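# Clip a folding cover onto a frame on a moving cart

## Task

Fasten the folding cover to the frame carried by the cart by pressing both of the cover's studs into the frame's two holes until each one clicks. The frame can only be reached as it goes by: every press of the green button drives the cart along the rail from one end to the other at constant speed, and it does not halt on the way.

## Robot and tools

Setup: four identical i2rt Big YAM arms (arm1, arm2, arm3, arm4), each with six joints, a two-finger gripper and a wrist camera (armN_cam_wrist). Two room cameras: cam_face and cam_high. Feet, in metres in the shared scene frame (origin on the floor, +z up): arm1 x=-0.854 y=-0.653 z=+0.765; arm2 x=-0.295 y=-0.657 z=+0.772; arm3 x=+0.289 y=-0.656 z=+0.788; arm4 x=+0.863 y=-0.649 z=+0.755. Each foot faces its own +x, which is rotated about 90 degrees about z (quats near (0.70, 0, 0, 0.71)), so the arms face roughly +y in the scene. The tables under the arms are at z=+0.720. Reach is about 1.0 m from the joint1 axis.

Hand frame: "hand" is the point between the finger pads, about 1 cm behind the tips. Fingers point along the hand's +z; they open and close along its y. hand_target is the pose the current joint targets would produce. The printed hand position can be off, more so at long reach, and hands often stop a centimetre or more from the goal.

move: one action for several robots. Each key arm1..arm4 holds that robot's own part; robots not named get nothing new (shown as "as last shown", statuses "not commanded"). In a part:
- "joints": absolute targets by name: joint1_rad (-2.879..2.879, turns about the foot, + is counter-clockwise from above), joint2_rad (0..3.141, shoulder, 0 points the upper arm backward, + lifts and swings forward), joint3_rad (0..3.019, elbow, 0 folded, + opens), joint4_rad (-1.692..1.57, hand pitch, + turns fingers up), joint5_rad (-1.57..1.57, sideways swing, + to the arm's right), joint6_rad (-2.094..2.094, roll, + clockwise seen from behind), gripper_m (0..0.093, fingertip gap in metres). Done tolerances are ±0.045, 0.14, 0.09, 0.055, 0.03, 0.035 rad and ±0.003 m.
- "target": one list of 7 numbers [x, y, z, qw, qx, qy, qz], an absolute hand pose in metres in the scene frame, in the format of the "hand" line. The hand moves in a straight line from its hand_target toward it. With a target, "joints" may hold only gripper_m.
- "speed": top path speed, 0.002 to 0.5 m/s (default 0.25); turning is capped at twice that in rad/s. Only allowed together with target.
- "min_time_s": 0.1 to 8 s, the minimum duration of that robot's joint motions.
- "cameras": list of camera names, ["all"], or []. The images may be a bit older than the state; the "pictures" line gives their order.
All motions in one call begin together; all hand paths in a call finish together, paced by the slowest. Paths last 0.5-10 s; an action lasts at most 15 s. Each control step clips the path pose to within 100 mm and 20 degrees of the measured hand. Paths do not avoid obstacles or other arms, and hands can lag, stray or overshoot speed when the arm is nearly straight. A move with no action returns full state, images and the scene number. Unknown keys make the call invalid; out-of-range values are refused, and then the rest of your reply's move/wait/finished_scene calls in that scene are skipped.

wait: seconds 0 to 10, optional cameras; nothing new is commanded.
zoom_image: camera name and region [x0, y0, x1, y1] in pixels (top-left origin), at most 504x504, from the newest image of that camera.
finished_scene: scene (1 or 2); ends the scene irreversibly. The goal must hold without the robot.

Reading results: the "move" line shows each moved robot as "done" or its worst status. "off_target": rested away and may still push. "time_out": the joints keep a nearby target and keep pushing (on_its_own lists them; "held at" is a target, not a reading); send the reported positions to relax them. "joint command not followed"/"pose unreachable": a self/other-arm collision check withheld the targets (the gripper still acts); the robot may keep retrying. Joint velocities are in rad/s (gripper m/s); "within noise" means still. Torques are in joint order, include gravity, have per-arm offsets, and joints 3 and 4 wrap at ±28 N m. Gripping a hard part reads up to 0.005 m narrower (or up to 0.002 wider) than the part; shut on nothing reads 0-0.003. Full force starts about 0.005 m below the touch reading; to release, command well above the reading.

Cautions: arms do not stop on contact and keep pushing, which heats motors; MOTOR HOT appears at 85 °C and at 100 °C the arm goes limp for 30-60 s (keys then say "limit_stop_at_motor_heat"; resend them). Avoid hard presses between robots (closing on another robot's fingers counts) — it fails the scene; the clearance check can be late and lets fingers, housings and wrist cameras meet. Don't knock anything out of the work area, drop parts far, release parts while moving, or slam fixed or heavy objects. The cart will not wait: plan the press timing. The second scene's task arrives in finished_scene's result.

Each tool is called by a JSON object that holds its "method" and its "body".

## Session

Scene 1 done. Look at scene 2.

{"method": "move", "body": {}}

Scene clock: 0.00 s.
Joint torques (N m): no reading
Heat: arm1: hottest joint3_rad 27 °C; arm2: hottest joint3_rad 29 °C; arm3: hottest joint3_rad 32 °C; arm4: hottest joint3_rad 35 °C.
Joint velocities: within noise
arm1.joint_positions: joint1_rad=+0.225 joint2_rad=+0.605 joint3_rad=+1.404 joint4_rad=-1.251 joint5_rad=-0.154 joint6_rad=+0.009 gripper_m=+0.09396
arm1.joint_status: not commanded
arm1.hand: x=-0.9379 y=-0.4328 z=+1.3334 quat_wxyz=(-0.273, +0.689, -0.489, -0.459) (m; scene frame)
arm1.hand_target: x=-0.9372 y=-0.4359 z=+1.3475 quat_wxyz=(-0.282, +0.683, -0.483, -0.470) (m; scene frame)
arm1.hand_status: not commanded
arm2.joint_positions: joint1_rad=+0.456 joint2_rad=+0.616 joint3_rad=+1.389 joint4_rad=-1.402 joint5_rad=+0.215 joint6_rad=-0.023 gripper_m=+0.09396
arm2.joint_status: not commanded
arm2.hand: x=-0.3575 y=-0.4423 z=+1.3008 quat_wxyz=(-0.326, +0.730, -0.503, -0.329) (m; scene frame)
arm2.hand_target: x=-0.3565 y=-0.4443 z=+1.3122 quat_wxyz=(-0.332, +0.724, -0.501, -0.339) (m; scene frame)
arm2.hand_status: not commanded
arm3.joint_positions: joint1_rad=+0.360 joint2_rad=+0.615 joint3_rad=+1.443 joint4_rad=-1.392 joint5_rad=+0.196 joint6_rad=+0.450 gripper_m=+0.09396
arm3.joint_status: not commanded
arm3.hand: x=+0.2484 y=-0.4484 z=+1.3463 quat_wxyz=(-0.261, +0.548, -0.675, -0.420) (m; scene frame)
arm3.hand_target: x=+0.2495 y=-0.4514 z=+1.3562 quat_wxyz=(-0.264, +0.544, -0.671, -0.430) (m; scene frame)
arm3.hand_status: not commanded
arm4.joint_positions: joint1_rad=+0.427 joint2_rad=+0.599 joint3_rad=+1.310 joint4_rad=-1.383 joint5_rad=+0.227 joint6_rad=+0.147 gripper_m=+0.09396
arm4.joint_status: not commanded
arm4.hand: x=+0.8160 y=-0.4270 z=+1.2548 quat_wxyz=(-0.306, +0.670, -0.592, -0.326) (m; scene frame)
arm4.hand_target: x=+0.8166 y=-0.4286 z=+1.2657 quat_wxyz=(-0.311, +0.665, -0.590, -0.336) (m; scene frame)
arm4.hand_status: not commanded
pictures: arm1_cam_wrist, arm2_cam_wrist, arm3_cam_wrist, arm4_cam_wrist, cam_face, cam_high

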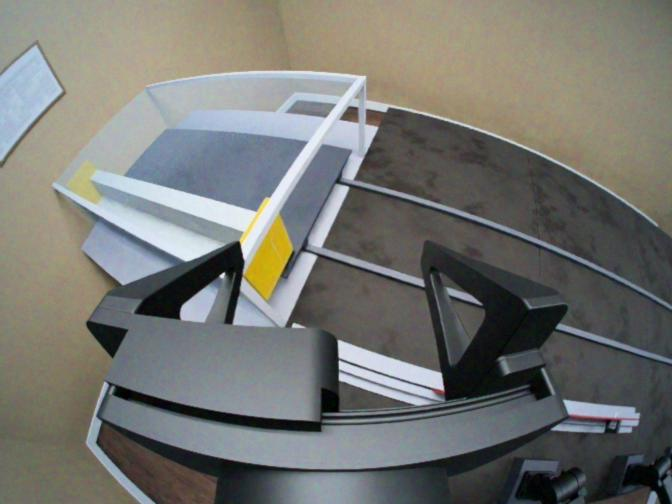

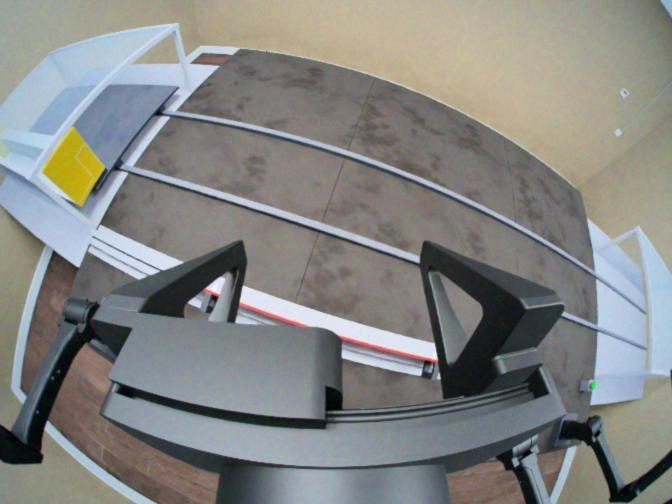

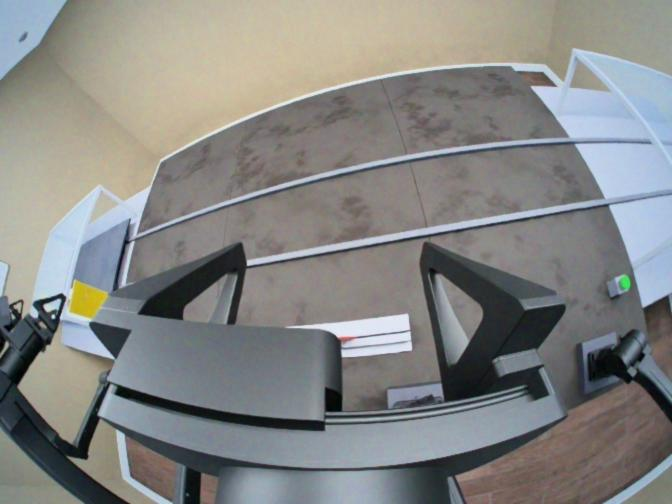

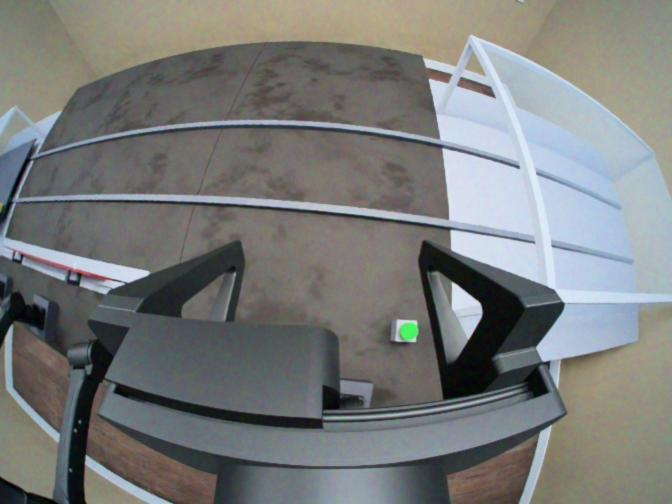

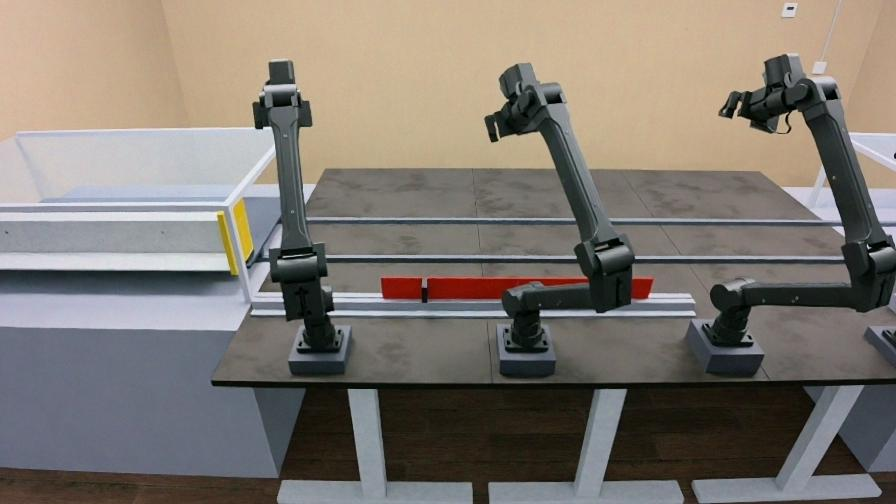

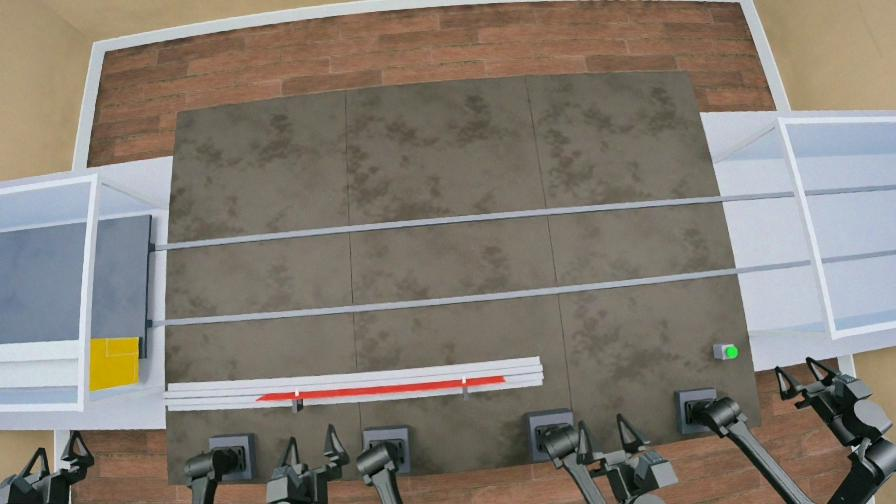

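{"method": "move", "body": {"arm4": {"target": [1.008, -0.445, 0.86, -0.183, 0.683, -0.683, -0.183], "speed": 0.5, "joints": {"gripper_m": 0.0}}, "arm1": {"target": [-0.625, -0.475, 1.0, -0.183, 0.683, -0.683, -0.183], "speed": 0.5, "joints": {"gripper_m": 0.06}}, "arm2": {"target": [-0.01, -0.475, 1.0, -0.183, 0.683, -0.683, -0.183], "speed": 0.5, "joints": {"gripper_m": 0.06}}, "cameras": ["arm1_cam_wrist", "arm2_cam_wrist", "arm4_cam_wrist"]}}

{"method": "move", "body": {"arm4": {"target": [1.008, -0.443, 0.772, -0.183, 0.683, -0.683, -0.183], "speed": 0.15}, "cameras": ["arm4_cam_wrist"]}}

{"method": "move", "body": {"arm4": {"target": [1.008, -0.445, 0.9, -0.183, 0.683, -0.683, -0.183], "speed": 0.25}, "cameras": ["arm1_cam_wrist", "arm2_cam_wrist", "arm4_cam_wrist", "cam_face"]}}

Scene clock: 7.23 s.
Joint torques (N m): arm1=[-0.91 -4.31 7.5 1.17 -0.34 -0.22] | arm2=[-0.91 -10.17 7.45 1.35 -0.33 -0.12] | arm3=[0.09 1.79 8.81 2.09 0.01 0.03] | arm4=[-2.08 -2.08 8.65 1.62 -0.7 -0.12]
Heat: arm1: hottest joint3_rad 28 °C; arm2: hottest joint3_rad 30 °C; arm3: hottest joint3_rad 33 °C; arm4: hottest joint3_rad 37 °C.
move: arm1 off_target; arm2 off_target; arm4 off_target
Joint velocities: within noise
arm1.joint_positions: joint1_rad=-1.197 joint2_rad=+0.944 joint3_rad=+0.884 joint4_rad=-1.342 joint5_rad=-0.482 joint6_rad=-1.123 gripper_m=+0.06011
arm1.joint_status: all done
arm1.hand: x=-0.6323 y=-0.4745 z=+0.9947 quat_wxyz=(-0.163, +0.681, -0.687, -0.195) (m; scene frame)
arm1.hand_target: x=-0.6276 y=-0.4765 z=+0.9989 quat_wxyz=(-0.177, +0.682, -0.684, -0.187) (m; scene frame)
arm1.hand_status: off_target (0.009 m and 2.7 deg from the pose sent, 0.459 m and 40.2 deg at the start)
arm2.joint_positions: joint1_rad=-1.232 joint2_rad=+1.108 joint3_rad=+0.972 joint4_rad=-1.293 joint5_rad=-0.494 joint6_rad=-1.178 gripper_m=+0.06012
arm2.joint_status: all done
arm2.hand: x=-0.0153 y=-0.4744 z=+0.9954 quat_wxyz=(-0.164, +0.675, -0.692, -0.196) (m; scene frame)
arm2.hand_target: x=-0.0121 y=-0.4763 z=+0.9990 quat_wxyz=(-0.177, +0.679, -0.687, -0.188) (m; scene frame)
arm2.hand_status: off_target (0.007 m and 3.0 deg from the pose sent, 0.461 m and 31.7 deg at the start)
arm3: as last shown
arm4.joint_positions: joint1_rad=-0.828 joint2_rad=+0.783 joint3_rad=+0.461 joint4_rad=-0.934 joint5_rad=-0.386 joint6_rad=-0.784 gripper_m=+0.00070
arm4.joint_status: all done
arm4.hand: x=+1.0026 y=-0.4485 z=+0.8575 quat_wxyz=(-0.164, +0.675, -0.695, -0.186) (m; scene frame)
arm4.hand_target: x=+1.0062 y=-0.4466 z=+0.8589 quat_wxyz=(-0.178, +0.679, -0.688, -0.185) (m; scene frame)
arm4.hand_status: off_target (0.007 m and 2.7 deg from the pose sent, 0.439 m and 24.0 deg at the start)
pictures: arm1_cam_wrist, arm2_cam_wrist, arm4_cam_wrist

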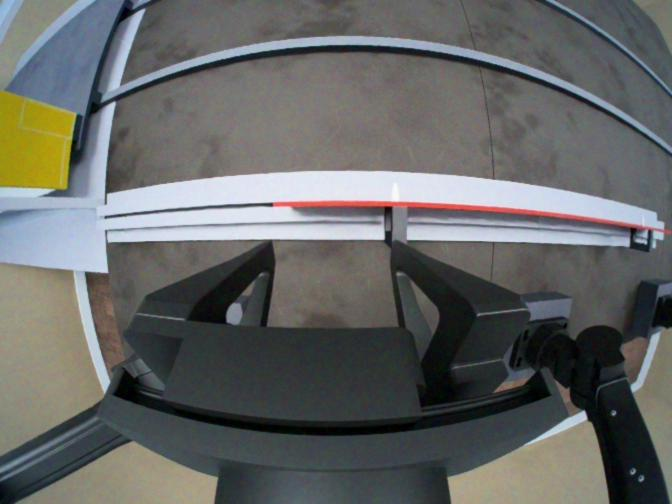

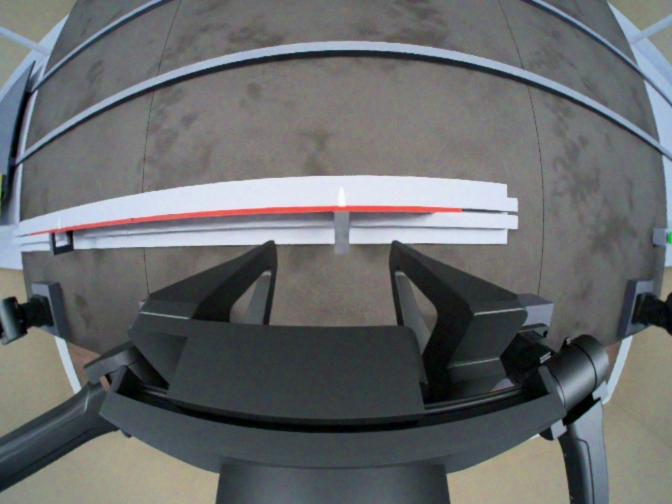

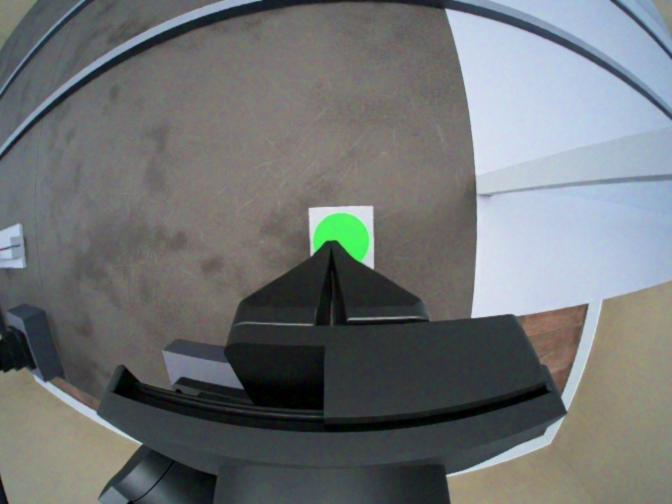

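Scene clock: 8.47 s.
Joint torques (N m): arm1=[-0.91 -4.37 7.42 1.16 -0.34 -0.22] | arm2=[-1.03 -10.29 7.64 1.22 -0.32 -0.1] | arm3=[0.21 1.9 8.81 2.09 0.02 0.02] | arm4=[-1.2 1.85 4.96 1.95 0.27 -0.08]
Heat: arm1: hottest joint3_rad 28 °C; arm2: hottest joint3_rad 30 °C; arm3: hottest joint3_rad 33 °C; arm4: hottest joint3_rad 37 °C.
move: arm4 off_target
Joint velocities: within noise
arm1, arm2, arm3: as last shown
arm2.hand_target: x=-0.0121 y=-0.4763 z=+0.9990 quat_wxyz=(-0.177, +0.679, -0.688, -0.188) (m; scene frame)
arm4.joint_positions: joint1_rad=-0.820 joint2_rad=+0.921 joint3_rad=+0.326 joint4_rad=-0.562 joint5_rad=-0.414 joint6_rad=-0.790 gripper_m=+0.00070
arm4.joint_status: not commanded
arm4.hand: x=+1.0135 y=-0.4305 z=+0.8017 quat_wxyz=(-0.211, +0.681, -0.673, -0.195) (m; scene frame)
arm4.hand_target: x=+1.0035 y=-0.4430 z=+0.7775 quat_wxyz=(-0.186, +0.686, -0.678, -0.187) (m; scene frame)
arm4.hand_status: off_target (0.033 m and 3.7 deg from the pose sent, 0.086 m and 2.7 deg at the start)
pictures: arm4_cam_wrist

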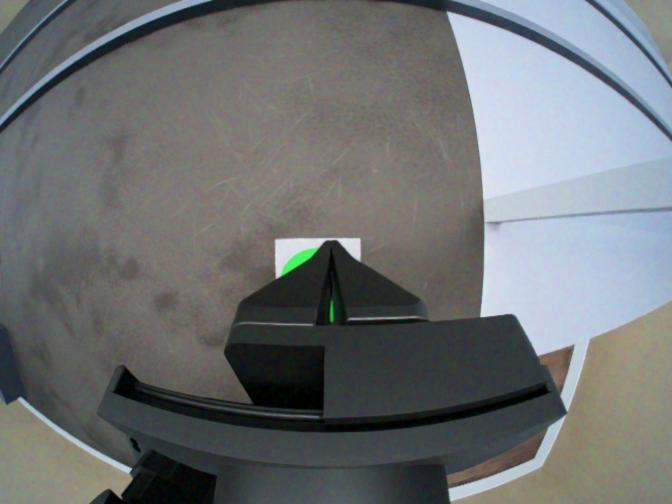

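Scene clock: 9.73 s.
Joint torques (N m): arm1=[-0.85 -4.37 7.42 1.17 -0.34 -0.22] | arm2=[-0.21 -9.88 7.56 1.02 -0.34 -0.09] | arm3=[0.15 1.85 8.8 2.07 0.02 0.03] | arm4=[-1.85 -0.5 12.77 0.14 -0.38 -0.1]
Heat: arm1: hottest joint3_rad 29 °C; arm2: hottest joint3_rad 31 °C; arm3: hottest joint3_rad 33 °C; arm4: hottest joint3_rad 38 °C.
move: arm4 off_target
Joint velocities: within noise
arm1, arm2, arm3: as last shown
arm4.joint_positions: joint1_rad=-0.828 joint2_rad=+0.745 joint3_rad=+0.504 joint4_rad=-1.013 joint5_rad=-0.383 joint6_rad=-0.790 gripper_m=+0.00070
arm4.joint_status: not commanded
arm4.hand: x=+1.0007 y=-0.4509 z=+0.8786 quat_wxyz=(-0.165, +0.678, -0.693, -0.183) (m; scene frame)
arm4.hand_target: x=+1.0105 y=-0.4466 z=+0.8969 quat_wxyz=(-0.180, +0.680, -0.688, -0.179) (m; scene frame)
arm4.hand_status: off_target (0.023 m and 2.4 deg from the pose sent, 0.100 m and 3.7 deg at the start)
pictures: arm1_cam_wrist, arm2_cam_wrist, arm4_cam_wrist, cam_face

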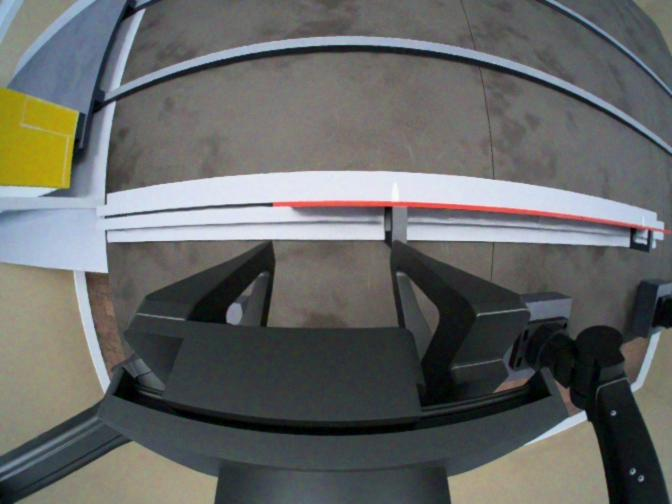

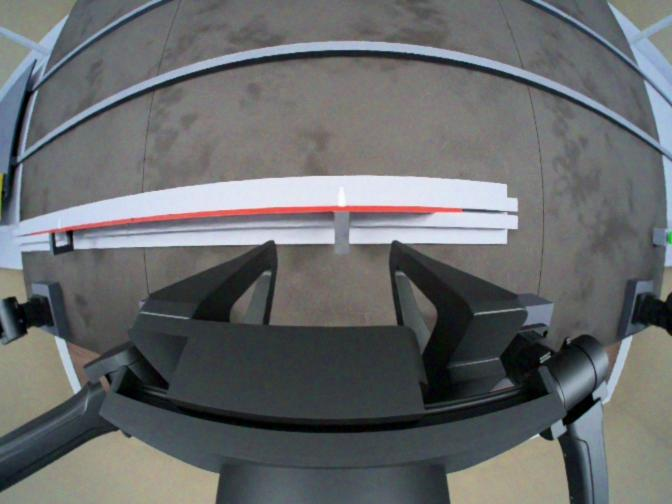

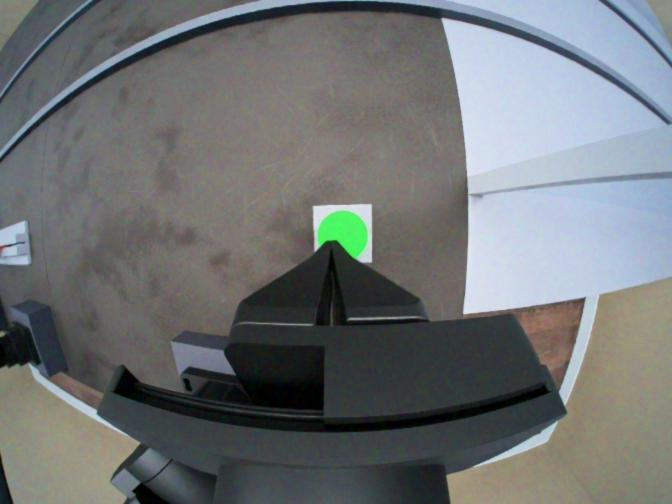

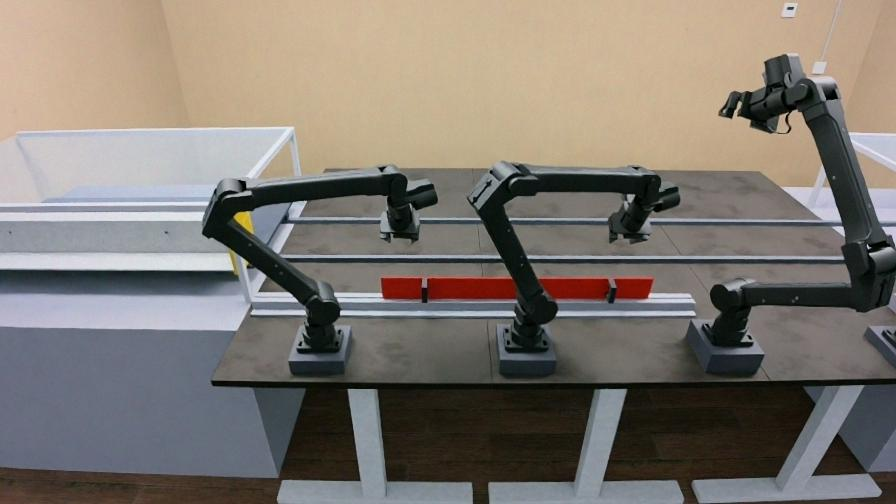

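{"method": "move", "body": {"arm1": {"target": [-0.566, -0.465, 0.935, -0.183, 0.683, -0.683, -0.183], "speed": 0.3, "joints": {"gripper_m": 0.06}}, "arm2": {"target": [-0.01, -0.465, 0.935, -0.183, 0.683, -0.683, -0.183], "speed": 0.3, "joints": {"gripper_m": 0.06}}, "cameras": ["arm1_cam_wrist", "arm2_cam_wrist"]}}

{"method": "zoom_image", "body": {"camera": "arm1_cam_wrist", "region": [220, 120, 450, 260]}}

{"method": "zoom_image", "body": {"camera": "arm2_cam_wrist", "region": [220, 120, 450, 260]}}

Scene clock: 13.70 s.
Joint torques (N m): arm1=[-0.79 -7.36 6.97 1.13 -0.55 -0.21] | arm2=[1.03 -8.94 7.19 1.17 -0.24 0.14] | arm3=[0.15 1.9 8.8 2.06 0.02 0.03] | arm4=[-2.84 -0.62 12.7 0.21 -0.34 -0.07]
Heat: arm1: hottest joint3_rad 29 °C; arm2: hottest joint3_rad 31 °C; arm3: hottest joint3_rad 34 °C; arm4: hottest joint3_rad 38 °C.
move: arm1 off_target; arm2 done
Joint velocities: within noise
arm1.joint_positions: joint1_rad=-1.237 joint2_rad=+1.156 joint3_rad=+0.847 joint4_rad=-1.104 joint5_rad=-0.482 joint6_rad=-1.167 gripper_m=+0.06010
arm1.joint_status: all done
arm1.hand: x=-0.5721 y=-0.4634 z=+0.9287 quat_wxyz=(-0.166, +0.682, -0.687, -0.190) (m; scene frame)
arm1.hand_target: x=-0.5675 y=-0.4653 z=+0.9338 quat_wxyz=(-0.181, +0.683, -0.683, -0.184) (m; scene frame)
arm1.hand_status: off_target (0.009 m and 2.2 deg from the pose sent, 0.090 m and 2.7 deg at the start)
arm2.joint_positions: joint1_rad=-1.213 joint2_rad=+1.131 joint3_rad=+0.834 joint4_rad=-1.077 joint5_rad=-0.486 joint6_rad=-1.178 gripper_m=+0.06012
arm2.joint_status: all done
arm2.hand: x=-0.0110 y=-0.4675 z=+0.9393 quat_wxyz=(-0.185, +0.685, -0.680, -0.183) (m; scene frame)
arm2.hand_target: x=-0.0114 y=-0.4642 z=+0.9347 quat_wxyz=(-0.183, +0.685, -0.681, -0.183) (m; scene frame)
arm2.hand_status: done (0.005 m and 0.5 deg from the pose sent, 0.061 m and 3.0 deg at the start)
arm3, arm4: as last shown
pictures: arm1_cam_wrist, arm2_cam_wrist

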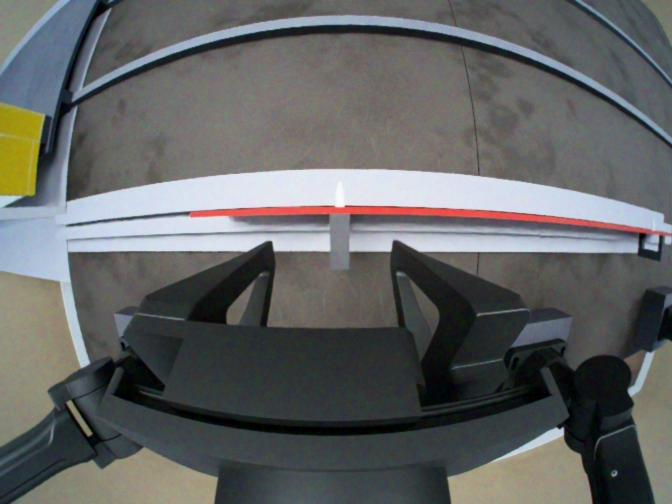

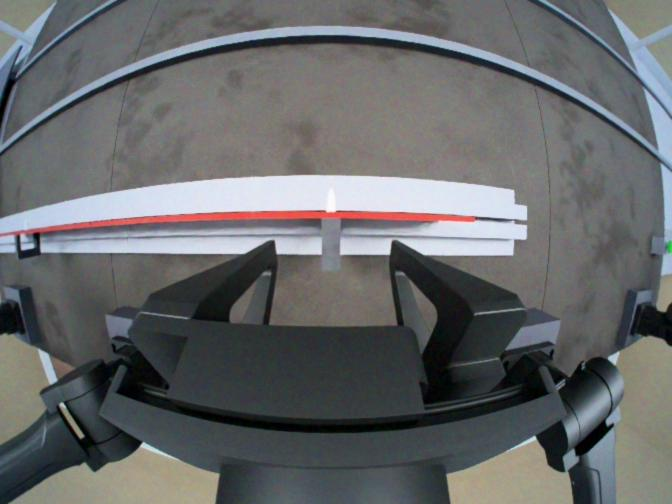

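Scaled by 2.191 from the camera's 672x504 image, which has a finer 960x720 frame.

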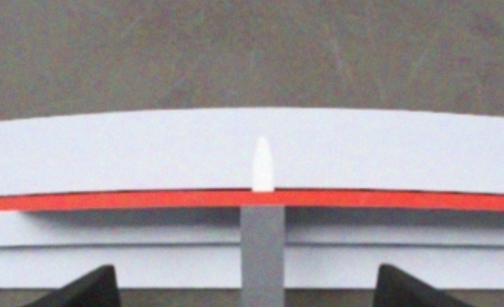

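Scaled by 2.191 from the camera's 672x504 image, which has a finer 960x720 frame.

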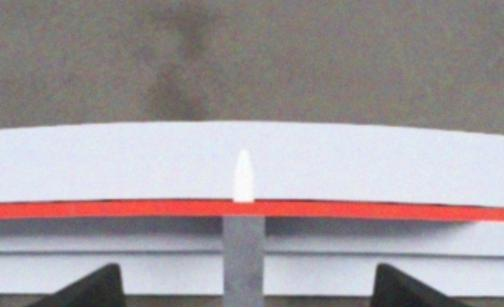

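{"method": "move", "body": {"arm1": {"target": [-0.5615, -0.4625, 0.816, -0.183, 0.683, -0.683, -0.183], "speed": 0.15}, "arm2": {"target": [-0.0135, -0.4625, 0.816, -0.183, 0.683, -0.683, -0.183], "speed": 0.15}, "cameras": ["arm1_cam_wrist", "arm2_cam_wrist"]}}

{"method": "zoom_image", "body": {"camera": "arm1_cam_wrist", "region": [220, 120, 450, 340]}}

{"method": "zoom_image", "body": {"camera": "arm2_cam_wrist", "region": [220, 120, 450, 340]}}

Scene clock: 16.00 s.
Joint torques (N m): arm1=[-0.73 -7.36 5.53 1.2 -0.54 -0.19] | arm2=[1.32 -10.34 5.56 1.24 -0.27 0.16] | arm3=[0.15 1.9 8.81 2.09 0.02 0.03] | arm4=[-2.73 -0.91 12.64 0.23 -0.36 -0.09]
Heat: arm1: hottest joint3_rad 29 °C; arm2: hottest joint3_rad 31 °C; arm3: hottest joint3_rad 34 °C; arm4: hottest joint3_rad 39 °C.
move: arm1 done; arm2 done
Joint velocities: within noise
arm1.joint_positions: joint1_rad=-1.237 joint2_rad=+1.334 joint3_rad=+0.655 joint4_rad=-0.716 joint5_rad=-0.482 joint6_rad=-1.169 gripper_m=+0.06010
arm1.joint_status: not commanded
arm1.hand: x=-0.5671 y=-0.4611 z=+0.8159 quat_wxyz=(-0.174, +0.683, -0.684, -0.186) (m; scene frame)
arm1.hand_target: x=-0.5628 y=-0.4630 z=+0.8165 quat_wxyz=(-0.183, +0.683, -0.683, -0.183) (m; scene frame)
arm1.hand_status: done (0.006 m and 1.1 deg from the pose sent, 0.113 m and 2.2 deg at the start)
arm2.joint_positions: joint1_rad=-1.213 joint2_rad=+1.315 joint3_rad=+0.625 joint4_rad=-0.682 joint5_rad=-0.485 joint6_rad=-1.168 gripper_m=+0.06012
arm2.joint_status: not commanded
arm2.hand: x=-0.0115 y=-0.4675 z=+0.8200 quat_wxyz=(-0.184, +0.682, -0.683, -0.182) (m; scene frame)
arm2.hand_target: x=-0.0134 y=-0.4644 z=+0.8167 quat_wxyz=(-0.184, +0.683, -0.683, -0.182) (m; scene frame)
arm2.hand_status: done (0.007 m and 0.2 deg from the pose sent, 0.123 m and 0.5 deg at the start)
arm3, arm4: as last shown
pictures: arm1_cam_wrist, arm2_cam_wrist

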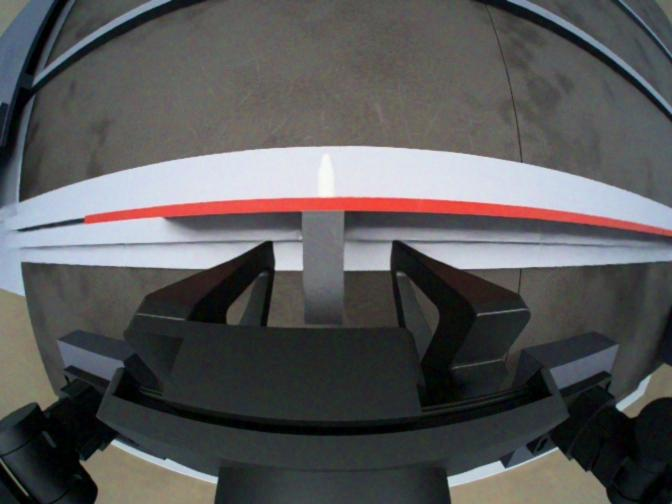

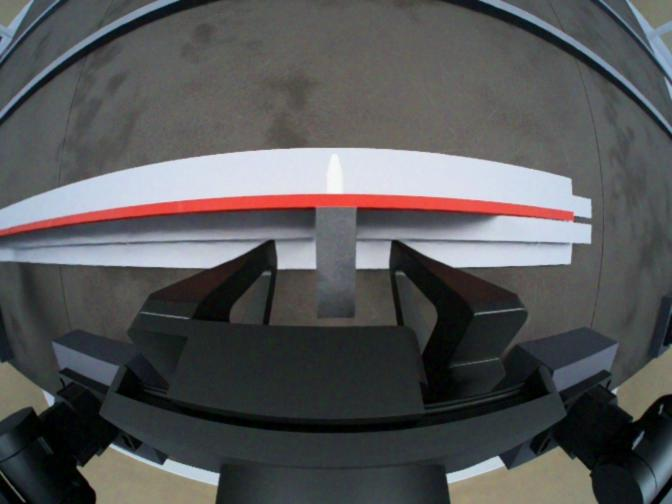

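Scaled by 2.191 from the camera's 672x504 image, which has a finer 960x720 frame.

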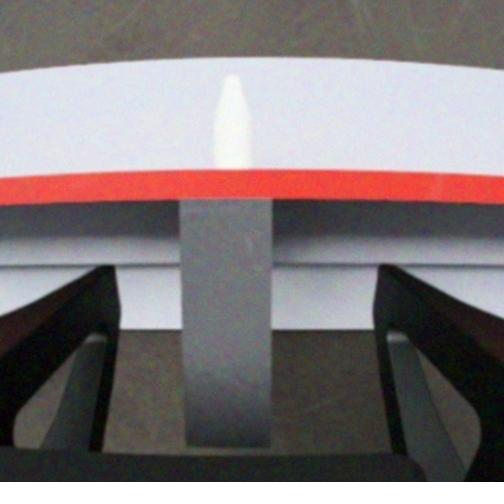

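Scaled by 2.191 from the camera's 672x504 image, which has a finer 960x720 frame.

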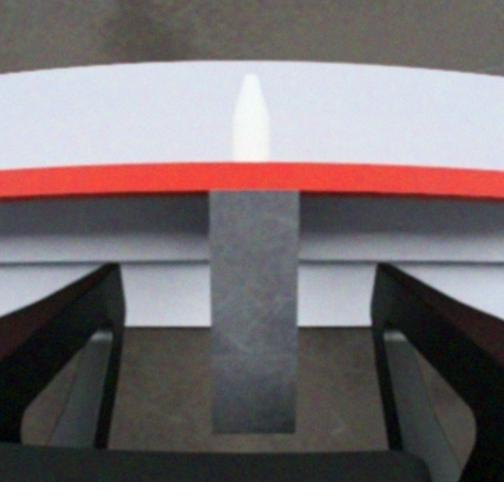

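{"method": "move", "body": {"arm1": {"target": [-0.567, -0.4625, 0.816, -0.183, 0.683, -0.683, -0.183], "speed": 0.05, "joints": {"gripper_m": 0.004}}, "arm2": {"target": [-0.012, -0.4625, 0.816, -0.183, 0.683, -0.683, -0.183], "speed": 0.05, "joints": {"gripper_m": 0.004}}, "cameras": ["arm1_cam_wrist", "arm2_cam_wrist"]}}

{"method": "move", "body": {"arm1": {"target": [-0.667, -0.4625, 0.819, -0.183, 0.683, -0.683, -0.183], "speed": 0.08}, "arm2": {"target": [-0.112, -0.4625, 0.819, -0.183, 0.683, -0.683, -0.183], "speed": 0.08}, "cameras": ["arm1_cam_wrist", "arm2_cam_wrist"]}}

Scene clock: 18.30 s.
Joint torques (N m): arm1=[-0.21 -7.82 5.12 1.32 -0.32 -0.06] | arm2=[1.38 -9.29 6 1.16 -0.33 0.15] | arm3=[0.09 1.85 8.83 2.07 0.02 0.02] | arm4=[-2.2 -0.91 12.72 0.01 -0.33 -0.1]
Heat: arm1: hottest joint3_rad 29 °C; arm2: hottest joint3_rad 32 °C; arm3: hottest joint3_rad 34 °C; arm4: hottest joint3_rad 40 °C.
move: arm1 off_target; arm2 off_target
Joint velocities: within noise
arm1.joint_positions: joint1_rad=-1.236 joint2_rad=+1.329 joint3_rad=+0.650 joint4_rad=-0.716 joint5_rad=-0.487 joint6_rad=-1.180 gripper_m=+0.01515
arm1.joint_status: gripper_m off_target (ended at +0.01518, target +0.00400)
arm1.hand: x=-0.5694 y=-0.4607 z=+0.8161 quat_wxyz=(-0.176, +0.687, -0.680, -0.187) (m; scene frame)
arm1.hand_target: x=-0.5674 y=-0.4620 z=+0.8163 quat_wxyz=(-0.183, +0.685, -0.680, -0.183) (m; scene frame)
arm1.hand_status: done (0.003 m and 1.1 deg from the pose sent, 0.001 m and 1.1 deg at the start)
arm2.joint_positions: joint1_rad=-1.212 joint2_rad=+1.315 joint3_rad=+0.625 joint4_rad=-0.675 joint5_rad=-0.482 joint6_rad=-1.161 gripper_m=+0.01631
arm2.joint_status: gripper_m off_target (ended at +0.01634, target +0.00400)
arm2.hand: x=-0.0100 y=-0.4669 z=+0.8201 quat_wxyz=(-0.186, +0.681, -0.685, -0.180) (m; scene frame)
arm2.hand_target: x=-0.0120 y=-0.4624 z=+0.8163 quat_wxyz=(-0.183, +0.682, -0.684, -0.183) (m; scene frame)
arm2.hand_status: done (0.006 m and 0.6 deg from the pose sent, 0.006 m and 0.2 deg at the start)
arm3, arm4: as last shown
pictures: arm1_cam_wrist, arm2_cam_wrist

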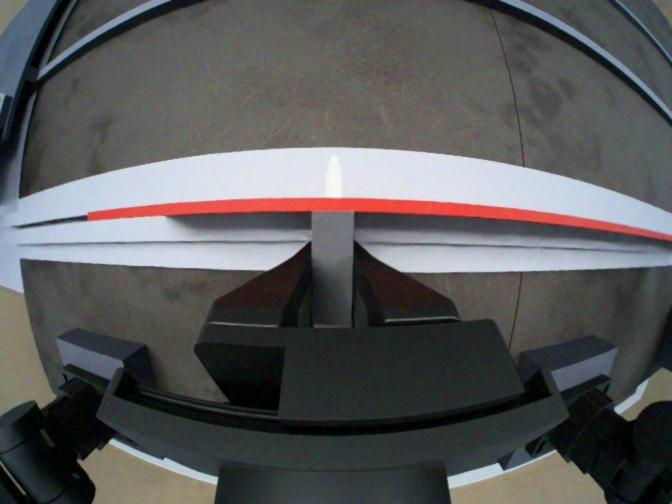

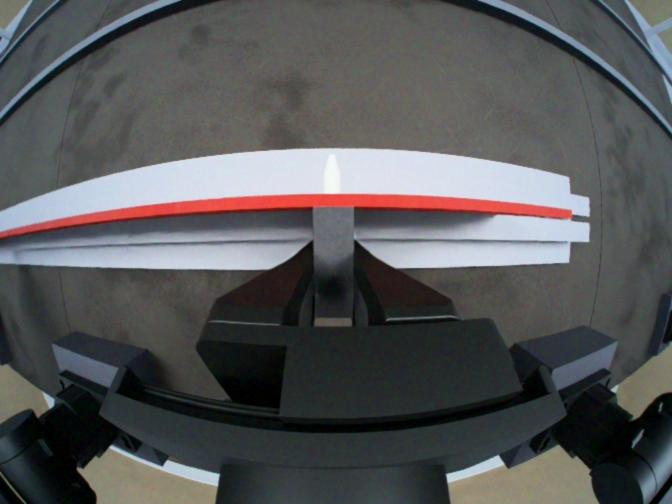

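Scene clock: 20.13 s.
Joint torques (N m): arm1=[1.08 -5.13 5.81 -0.01 -0.2 0.04] | arm2=[2.14 -6.65 5.93 0.64 -0.53 0.12] | arm3=[0.15 1.85 8.79 2.09 0.02 0.02] | arm4=[-2.32 -0.67 12.55 0.13 -0.32 -0.07]
Heat: arm1: hottest joint3_rad 30 °C; arm2: hottest joint3_rad 32 °C; arm3: hottest joint3_rad 35 °C; arm4: hottest joint3_rad 40 °C.
move: arm1 done; arm2 done
Joint velocities: within noise
arm1.joint_positions: joint1_rad=-1.088 joint2_rad=+1.031 joint3_rad=+0.426 joint4_rad=-0.691 joint5_rad=-0.450 joint6_rad=-1.008 gripper_m=+0.01515
arm1.joint_status: not commanded
arm1.hand: x=-0.6611 y=-0.4609 z=+0.8167 quat_wxyz=(-0.186, +0.685, -0.681, -0.182) (m; scene frame)
arm1.hand_target: x=-0.6668 y=-0.4615 z=+0.8192 quat_wxyz=(-0.183, +0.684, -0.682, -0.183) (m; scene frame)
arm1.hand_status: done (0.007 m and 0.5 deg from the pose sent, 0.098 m and 1.1 deg at the start)
arm2.joint_positions: joint1_rad=-1.054 joint2_rad=+1.024 joint3_rad=+0.412 joint4_rad=-0.672 joint5_rad=-0.434 joint6_rad=-0.989 gripper_m=+0.01631
arm2.joint_status: not commanded
arm2.hand: x=-0.1025 y=-0.4661 z=+0.8201 quat_wxyz=(-0.187, +0.681, -0.686, -0.176) (m; scene frame)
arm2.hand_target: x=-0.1116 y=-0.4630 z=+0.8189 quat_wxyz=(-0.183, +0.685, -0.681, -0.182) (m; scene frame)
arm2.hand_status: done (0.010 m and 1.1 deg from the pose sent, 0.102 m and 0.6 deg at the start)
arm3, arm4: as last shown
pictures: arm1_cam_wrist, arm2_cam_wrist

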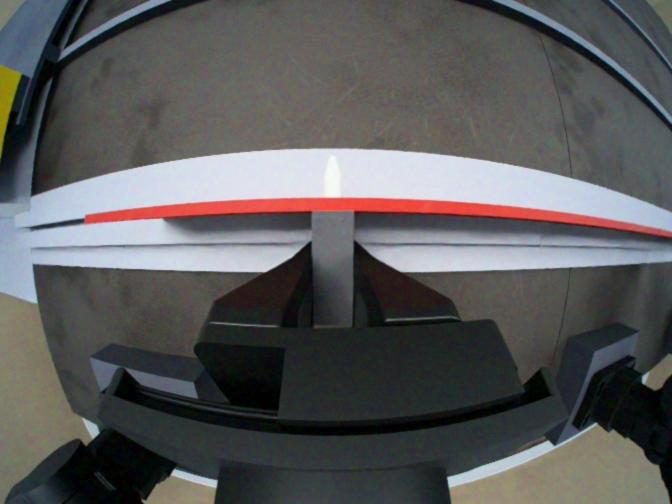

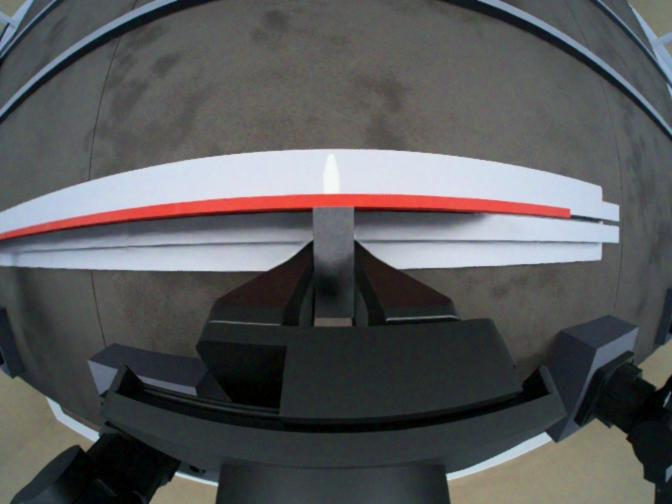

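{"method": "move", "body": {"arm1": {"target": [-0.767, -0.4625, 0.819, -0.183, 0.683, -0.683, -0.183], "speed": 0.08}, "arm2": {"target": [-0.212, -0.4625, 0.821, -0.183, 0.683, -0.683, -0.183], "speed": 0.08}, "cameras": ["arm1_cam_wrist", "arm2_cam_wrist"]}}

Scene clock: 24.57 s.
Joint torques (N m): arm1=[1.03 -0.32 7.27 0.06 0.1 0.04] | arm2=[2.32 -2.32 7.54 1.26 -0.59 0.17] | arm3=[0.21 1.85 8.8 2.11 0.01 0.02] | arm4=[-2.26 -0.44 12.63 -0.01 -0.34 -0.08]
Heat: arm1: hottest joint3_rad 30 °C; arm2: hottest joint3_rad 32 °C; arm3: hottest joint3_rad 35 °C; arm4: hottest joint3_rad 41 °C.
move: arm1 done; arm2 done
Joint velocities: within noise
arm1.joint_positions: joint1_rad=-0.731 joint2_rad=+0.617 joint3_rad=+0.256 joint4_rad=-0.791 joint5_rad=-0.327 joint6_rad=-0.641 gripper_m=+0.01515
arm1.joint_status: not commanded
arm1.hand: x=-0.7619 y=-0.4606 z=+0.8176 quat_wxyz=(-0.188, +0.684, -0.681, -0.182) (m; scene frame)
arm1.hand_target: x=-0.7653 y=-0.4631 z=+0.8185 quat_wxyz=(-0.184, +0.683, -0.683, -0.180) (m; scene frame)
arm1.hand_status: done (0.006 m and 0.6 deg from the pose sent, 0.106 m and 0.5 deg at the start)
arm2.joint_positions: joint1_rad=-0.673 joint2_rad=+0.606 joint3_rad=+0.248 joint4_rad=-0.790 joint5_rad=-0.290 joint6_rad=-0.610 gripper_m=+0.01631
arm2.joint_status: not commanded
arm2.hand: x=-0.2039 y=-0.4663 z=+0.8211 quat_wxyz=(-0.187, +0.682, -0.686, -0.170) (m; scene frame)
arm2.hand_target: x=-0.2101 y=-0.4624 z=+0.8223 quat_wxyz=(-0.187, +0.684, -0.681, -0.181) (m; scene frame)
arm2.hand_status: done (0.009 m and 1.5 deg from the pose sent, 0.110 m and 1.1 deg at the start)
arm3.joint_positions: joint1_rad=+0.360 joint2_rad=+0.615 joint3_rad=+1.443 joint4_rad=-1.392 joint5_rad=+0.196 joint6_rad=+0.450 gripper_m=+0.09396
arm3.joint_status: not commanded
arm3.hand: x=+0.2484 y=-0.4484 z=+1.3463 quat_wxyz=(-0.261, +0.548, -0.675, -0.420) (m; scene frame)
arm3.hand_target: x=+0.2495 y=-0.4514 z=+1.3562 quat_wxyz=(-0.264, +0.544, -0.671, -0.430) (m; scene frame)
arm3.hand_status: not commanded
arm4: as last shown
pictures: arm1_cam_wrist, arm2_cam_wrist

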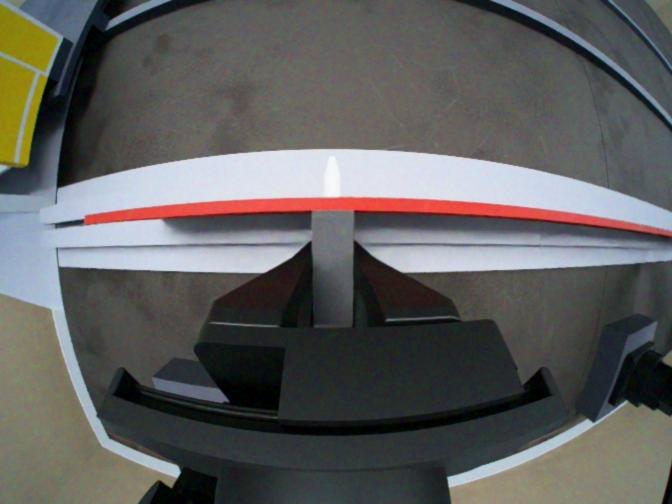

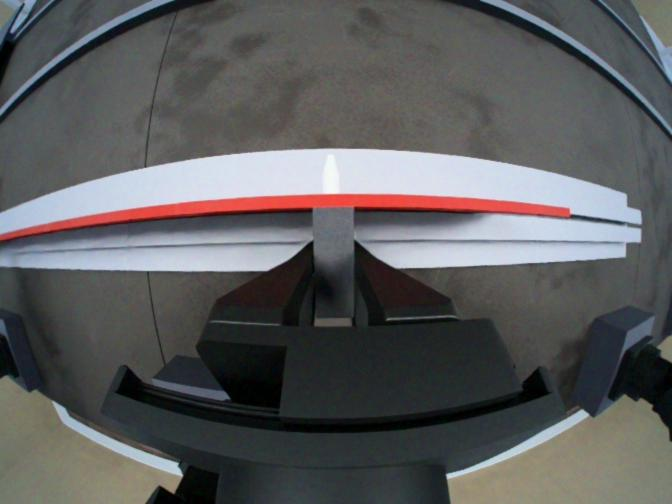

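{"method": "move", "body": {"arm1": {"target": [-0.927, -0.4625, 0.82, -0.183, 0.683, -0.683, -0.183], "speed": 0.08}, "arm2": {"target": [-0.372, -0.4625, 0.823, -0.183, 0.683, -0.683, -0.183], "speed": 0.08}, "cameras": ["arm1_cam_wrist", "arm2_cam_wrist", "cam_face", "cam_high"]}}

Scene clock: 29.00 s.
Joint torques (N m): arm1=[2.14 4.54 9.24 0.84 -0.04 0.11] | arm2=[2.2 2.73 9.22 2.78 -0.51 0.14] | arm3=[0.09 1.85 8.8 2.1 0.02 0.03] | arm4=[-2.43 -0.91 12.66 0.09 -0.34 -0.09]
Heat: arm1: hottest joint3_rad 30 °C; arm2: hottest joint3_rad 33 °C; arm3: hottest joint3_rad 36 °C; arm4: hottest joint3_rad 42 °C.
move: arm1 off_target; arm2 off_target
Joint velocities: within noise
arm1.joint_positions: joint1_rad=+0.547 joint2_rad=+0.495 joint3_rad=+0.218 joint4_rad=-0.845 joint5_rad=+0.305 joint6_rad=+0.509 gripper_m=+0.01515
arm1.joint_status: not commanded
arm1.hand: x=-0.9136 y=-0.4632 z=+0.8150 quat_wxyz=(-0.199, +0.678, -0.685, -0.179) (m; scene frame)
arm1.hand_target: x=-0.9221 y=-0.4615 z=+0.8216 quat_wxyz=(-0.191, +0.682, -0.682, -0.182) (m; scene frame)
arm1.hand_status: off_target (0.014 m and 2.0 deg from the pose sent, 0.165 m and 0.6 deg at the start)
arm2.joint_positions: joint1_rad=+0.588 joint2_rad=+0.522 joint3_rad=+0.222 joint4_rad=-0.860 joint5_rad=+0.314 joint6_rad=+0.525 gripper_m=+0.01631
arm2.joint_status: not commanded
arm2.hand: x=-0.3526 y=-0.4707 z=+0.8183 quat_wxyz=(-0.196, +0.681, -0.687, -0.162) (m; scene frame)
arm2.hand_target: x=-0.3679 y=-0.4632 z=+0.8241 quat_wxyz=(-0.186, +0.684, -0.682, -0.181) (m; scene frame)
arm2.hand_status: off_target (0.022 m and 2.9 deg from the pose sent, 0.168 m and 1.5 deg at the start)
arm3, arm4: as last shown
pictures: arm1_cam_wrist, arm2_cam_wrist, cam_face, cam_high

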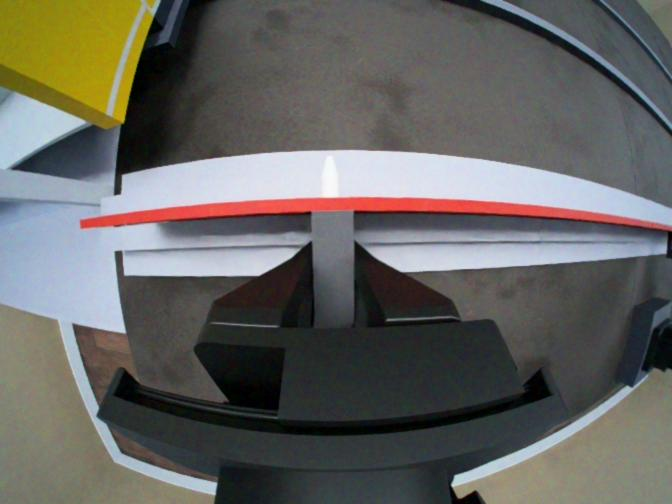

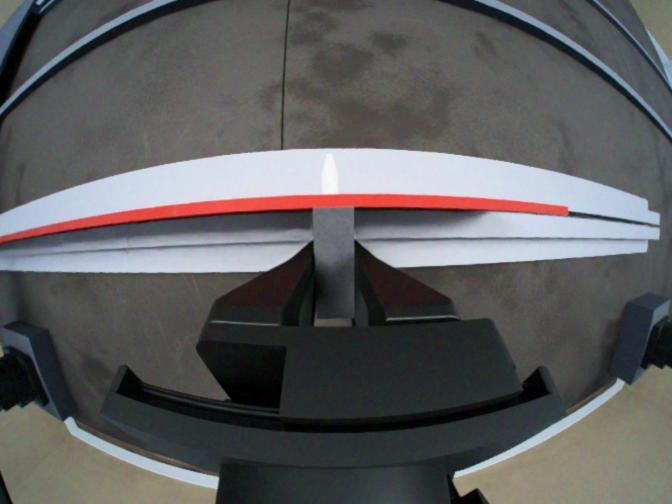

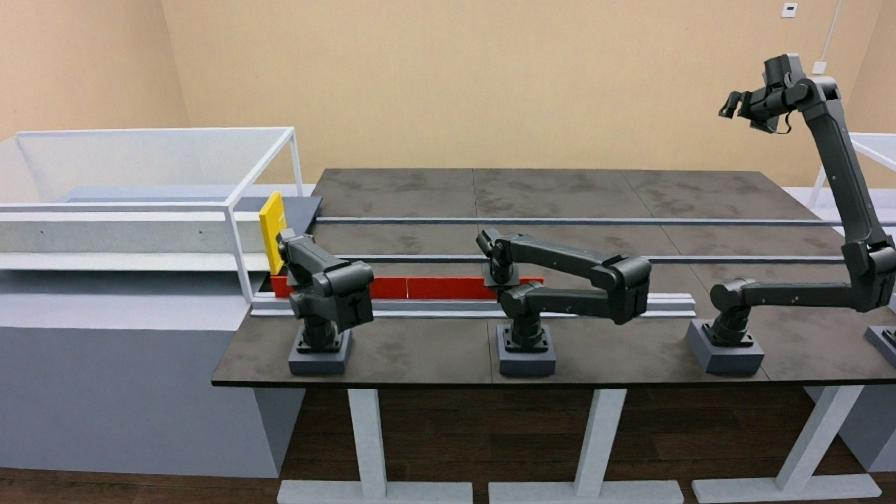

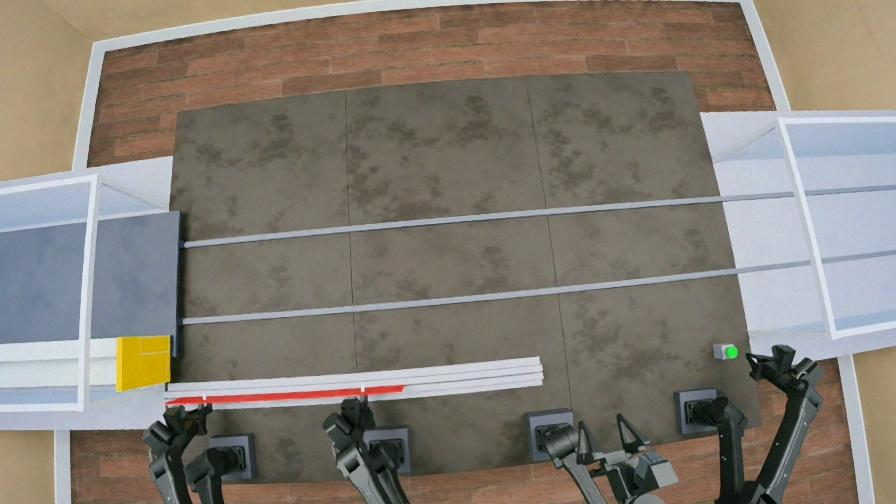

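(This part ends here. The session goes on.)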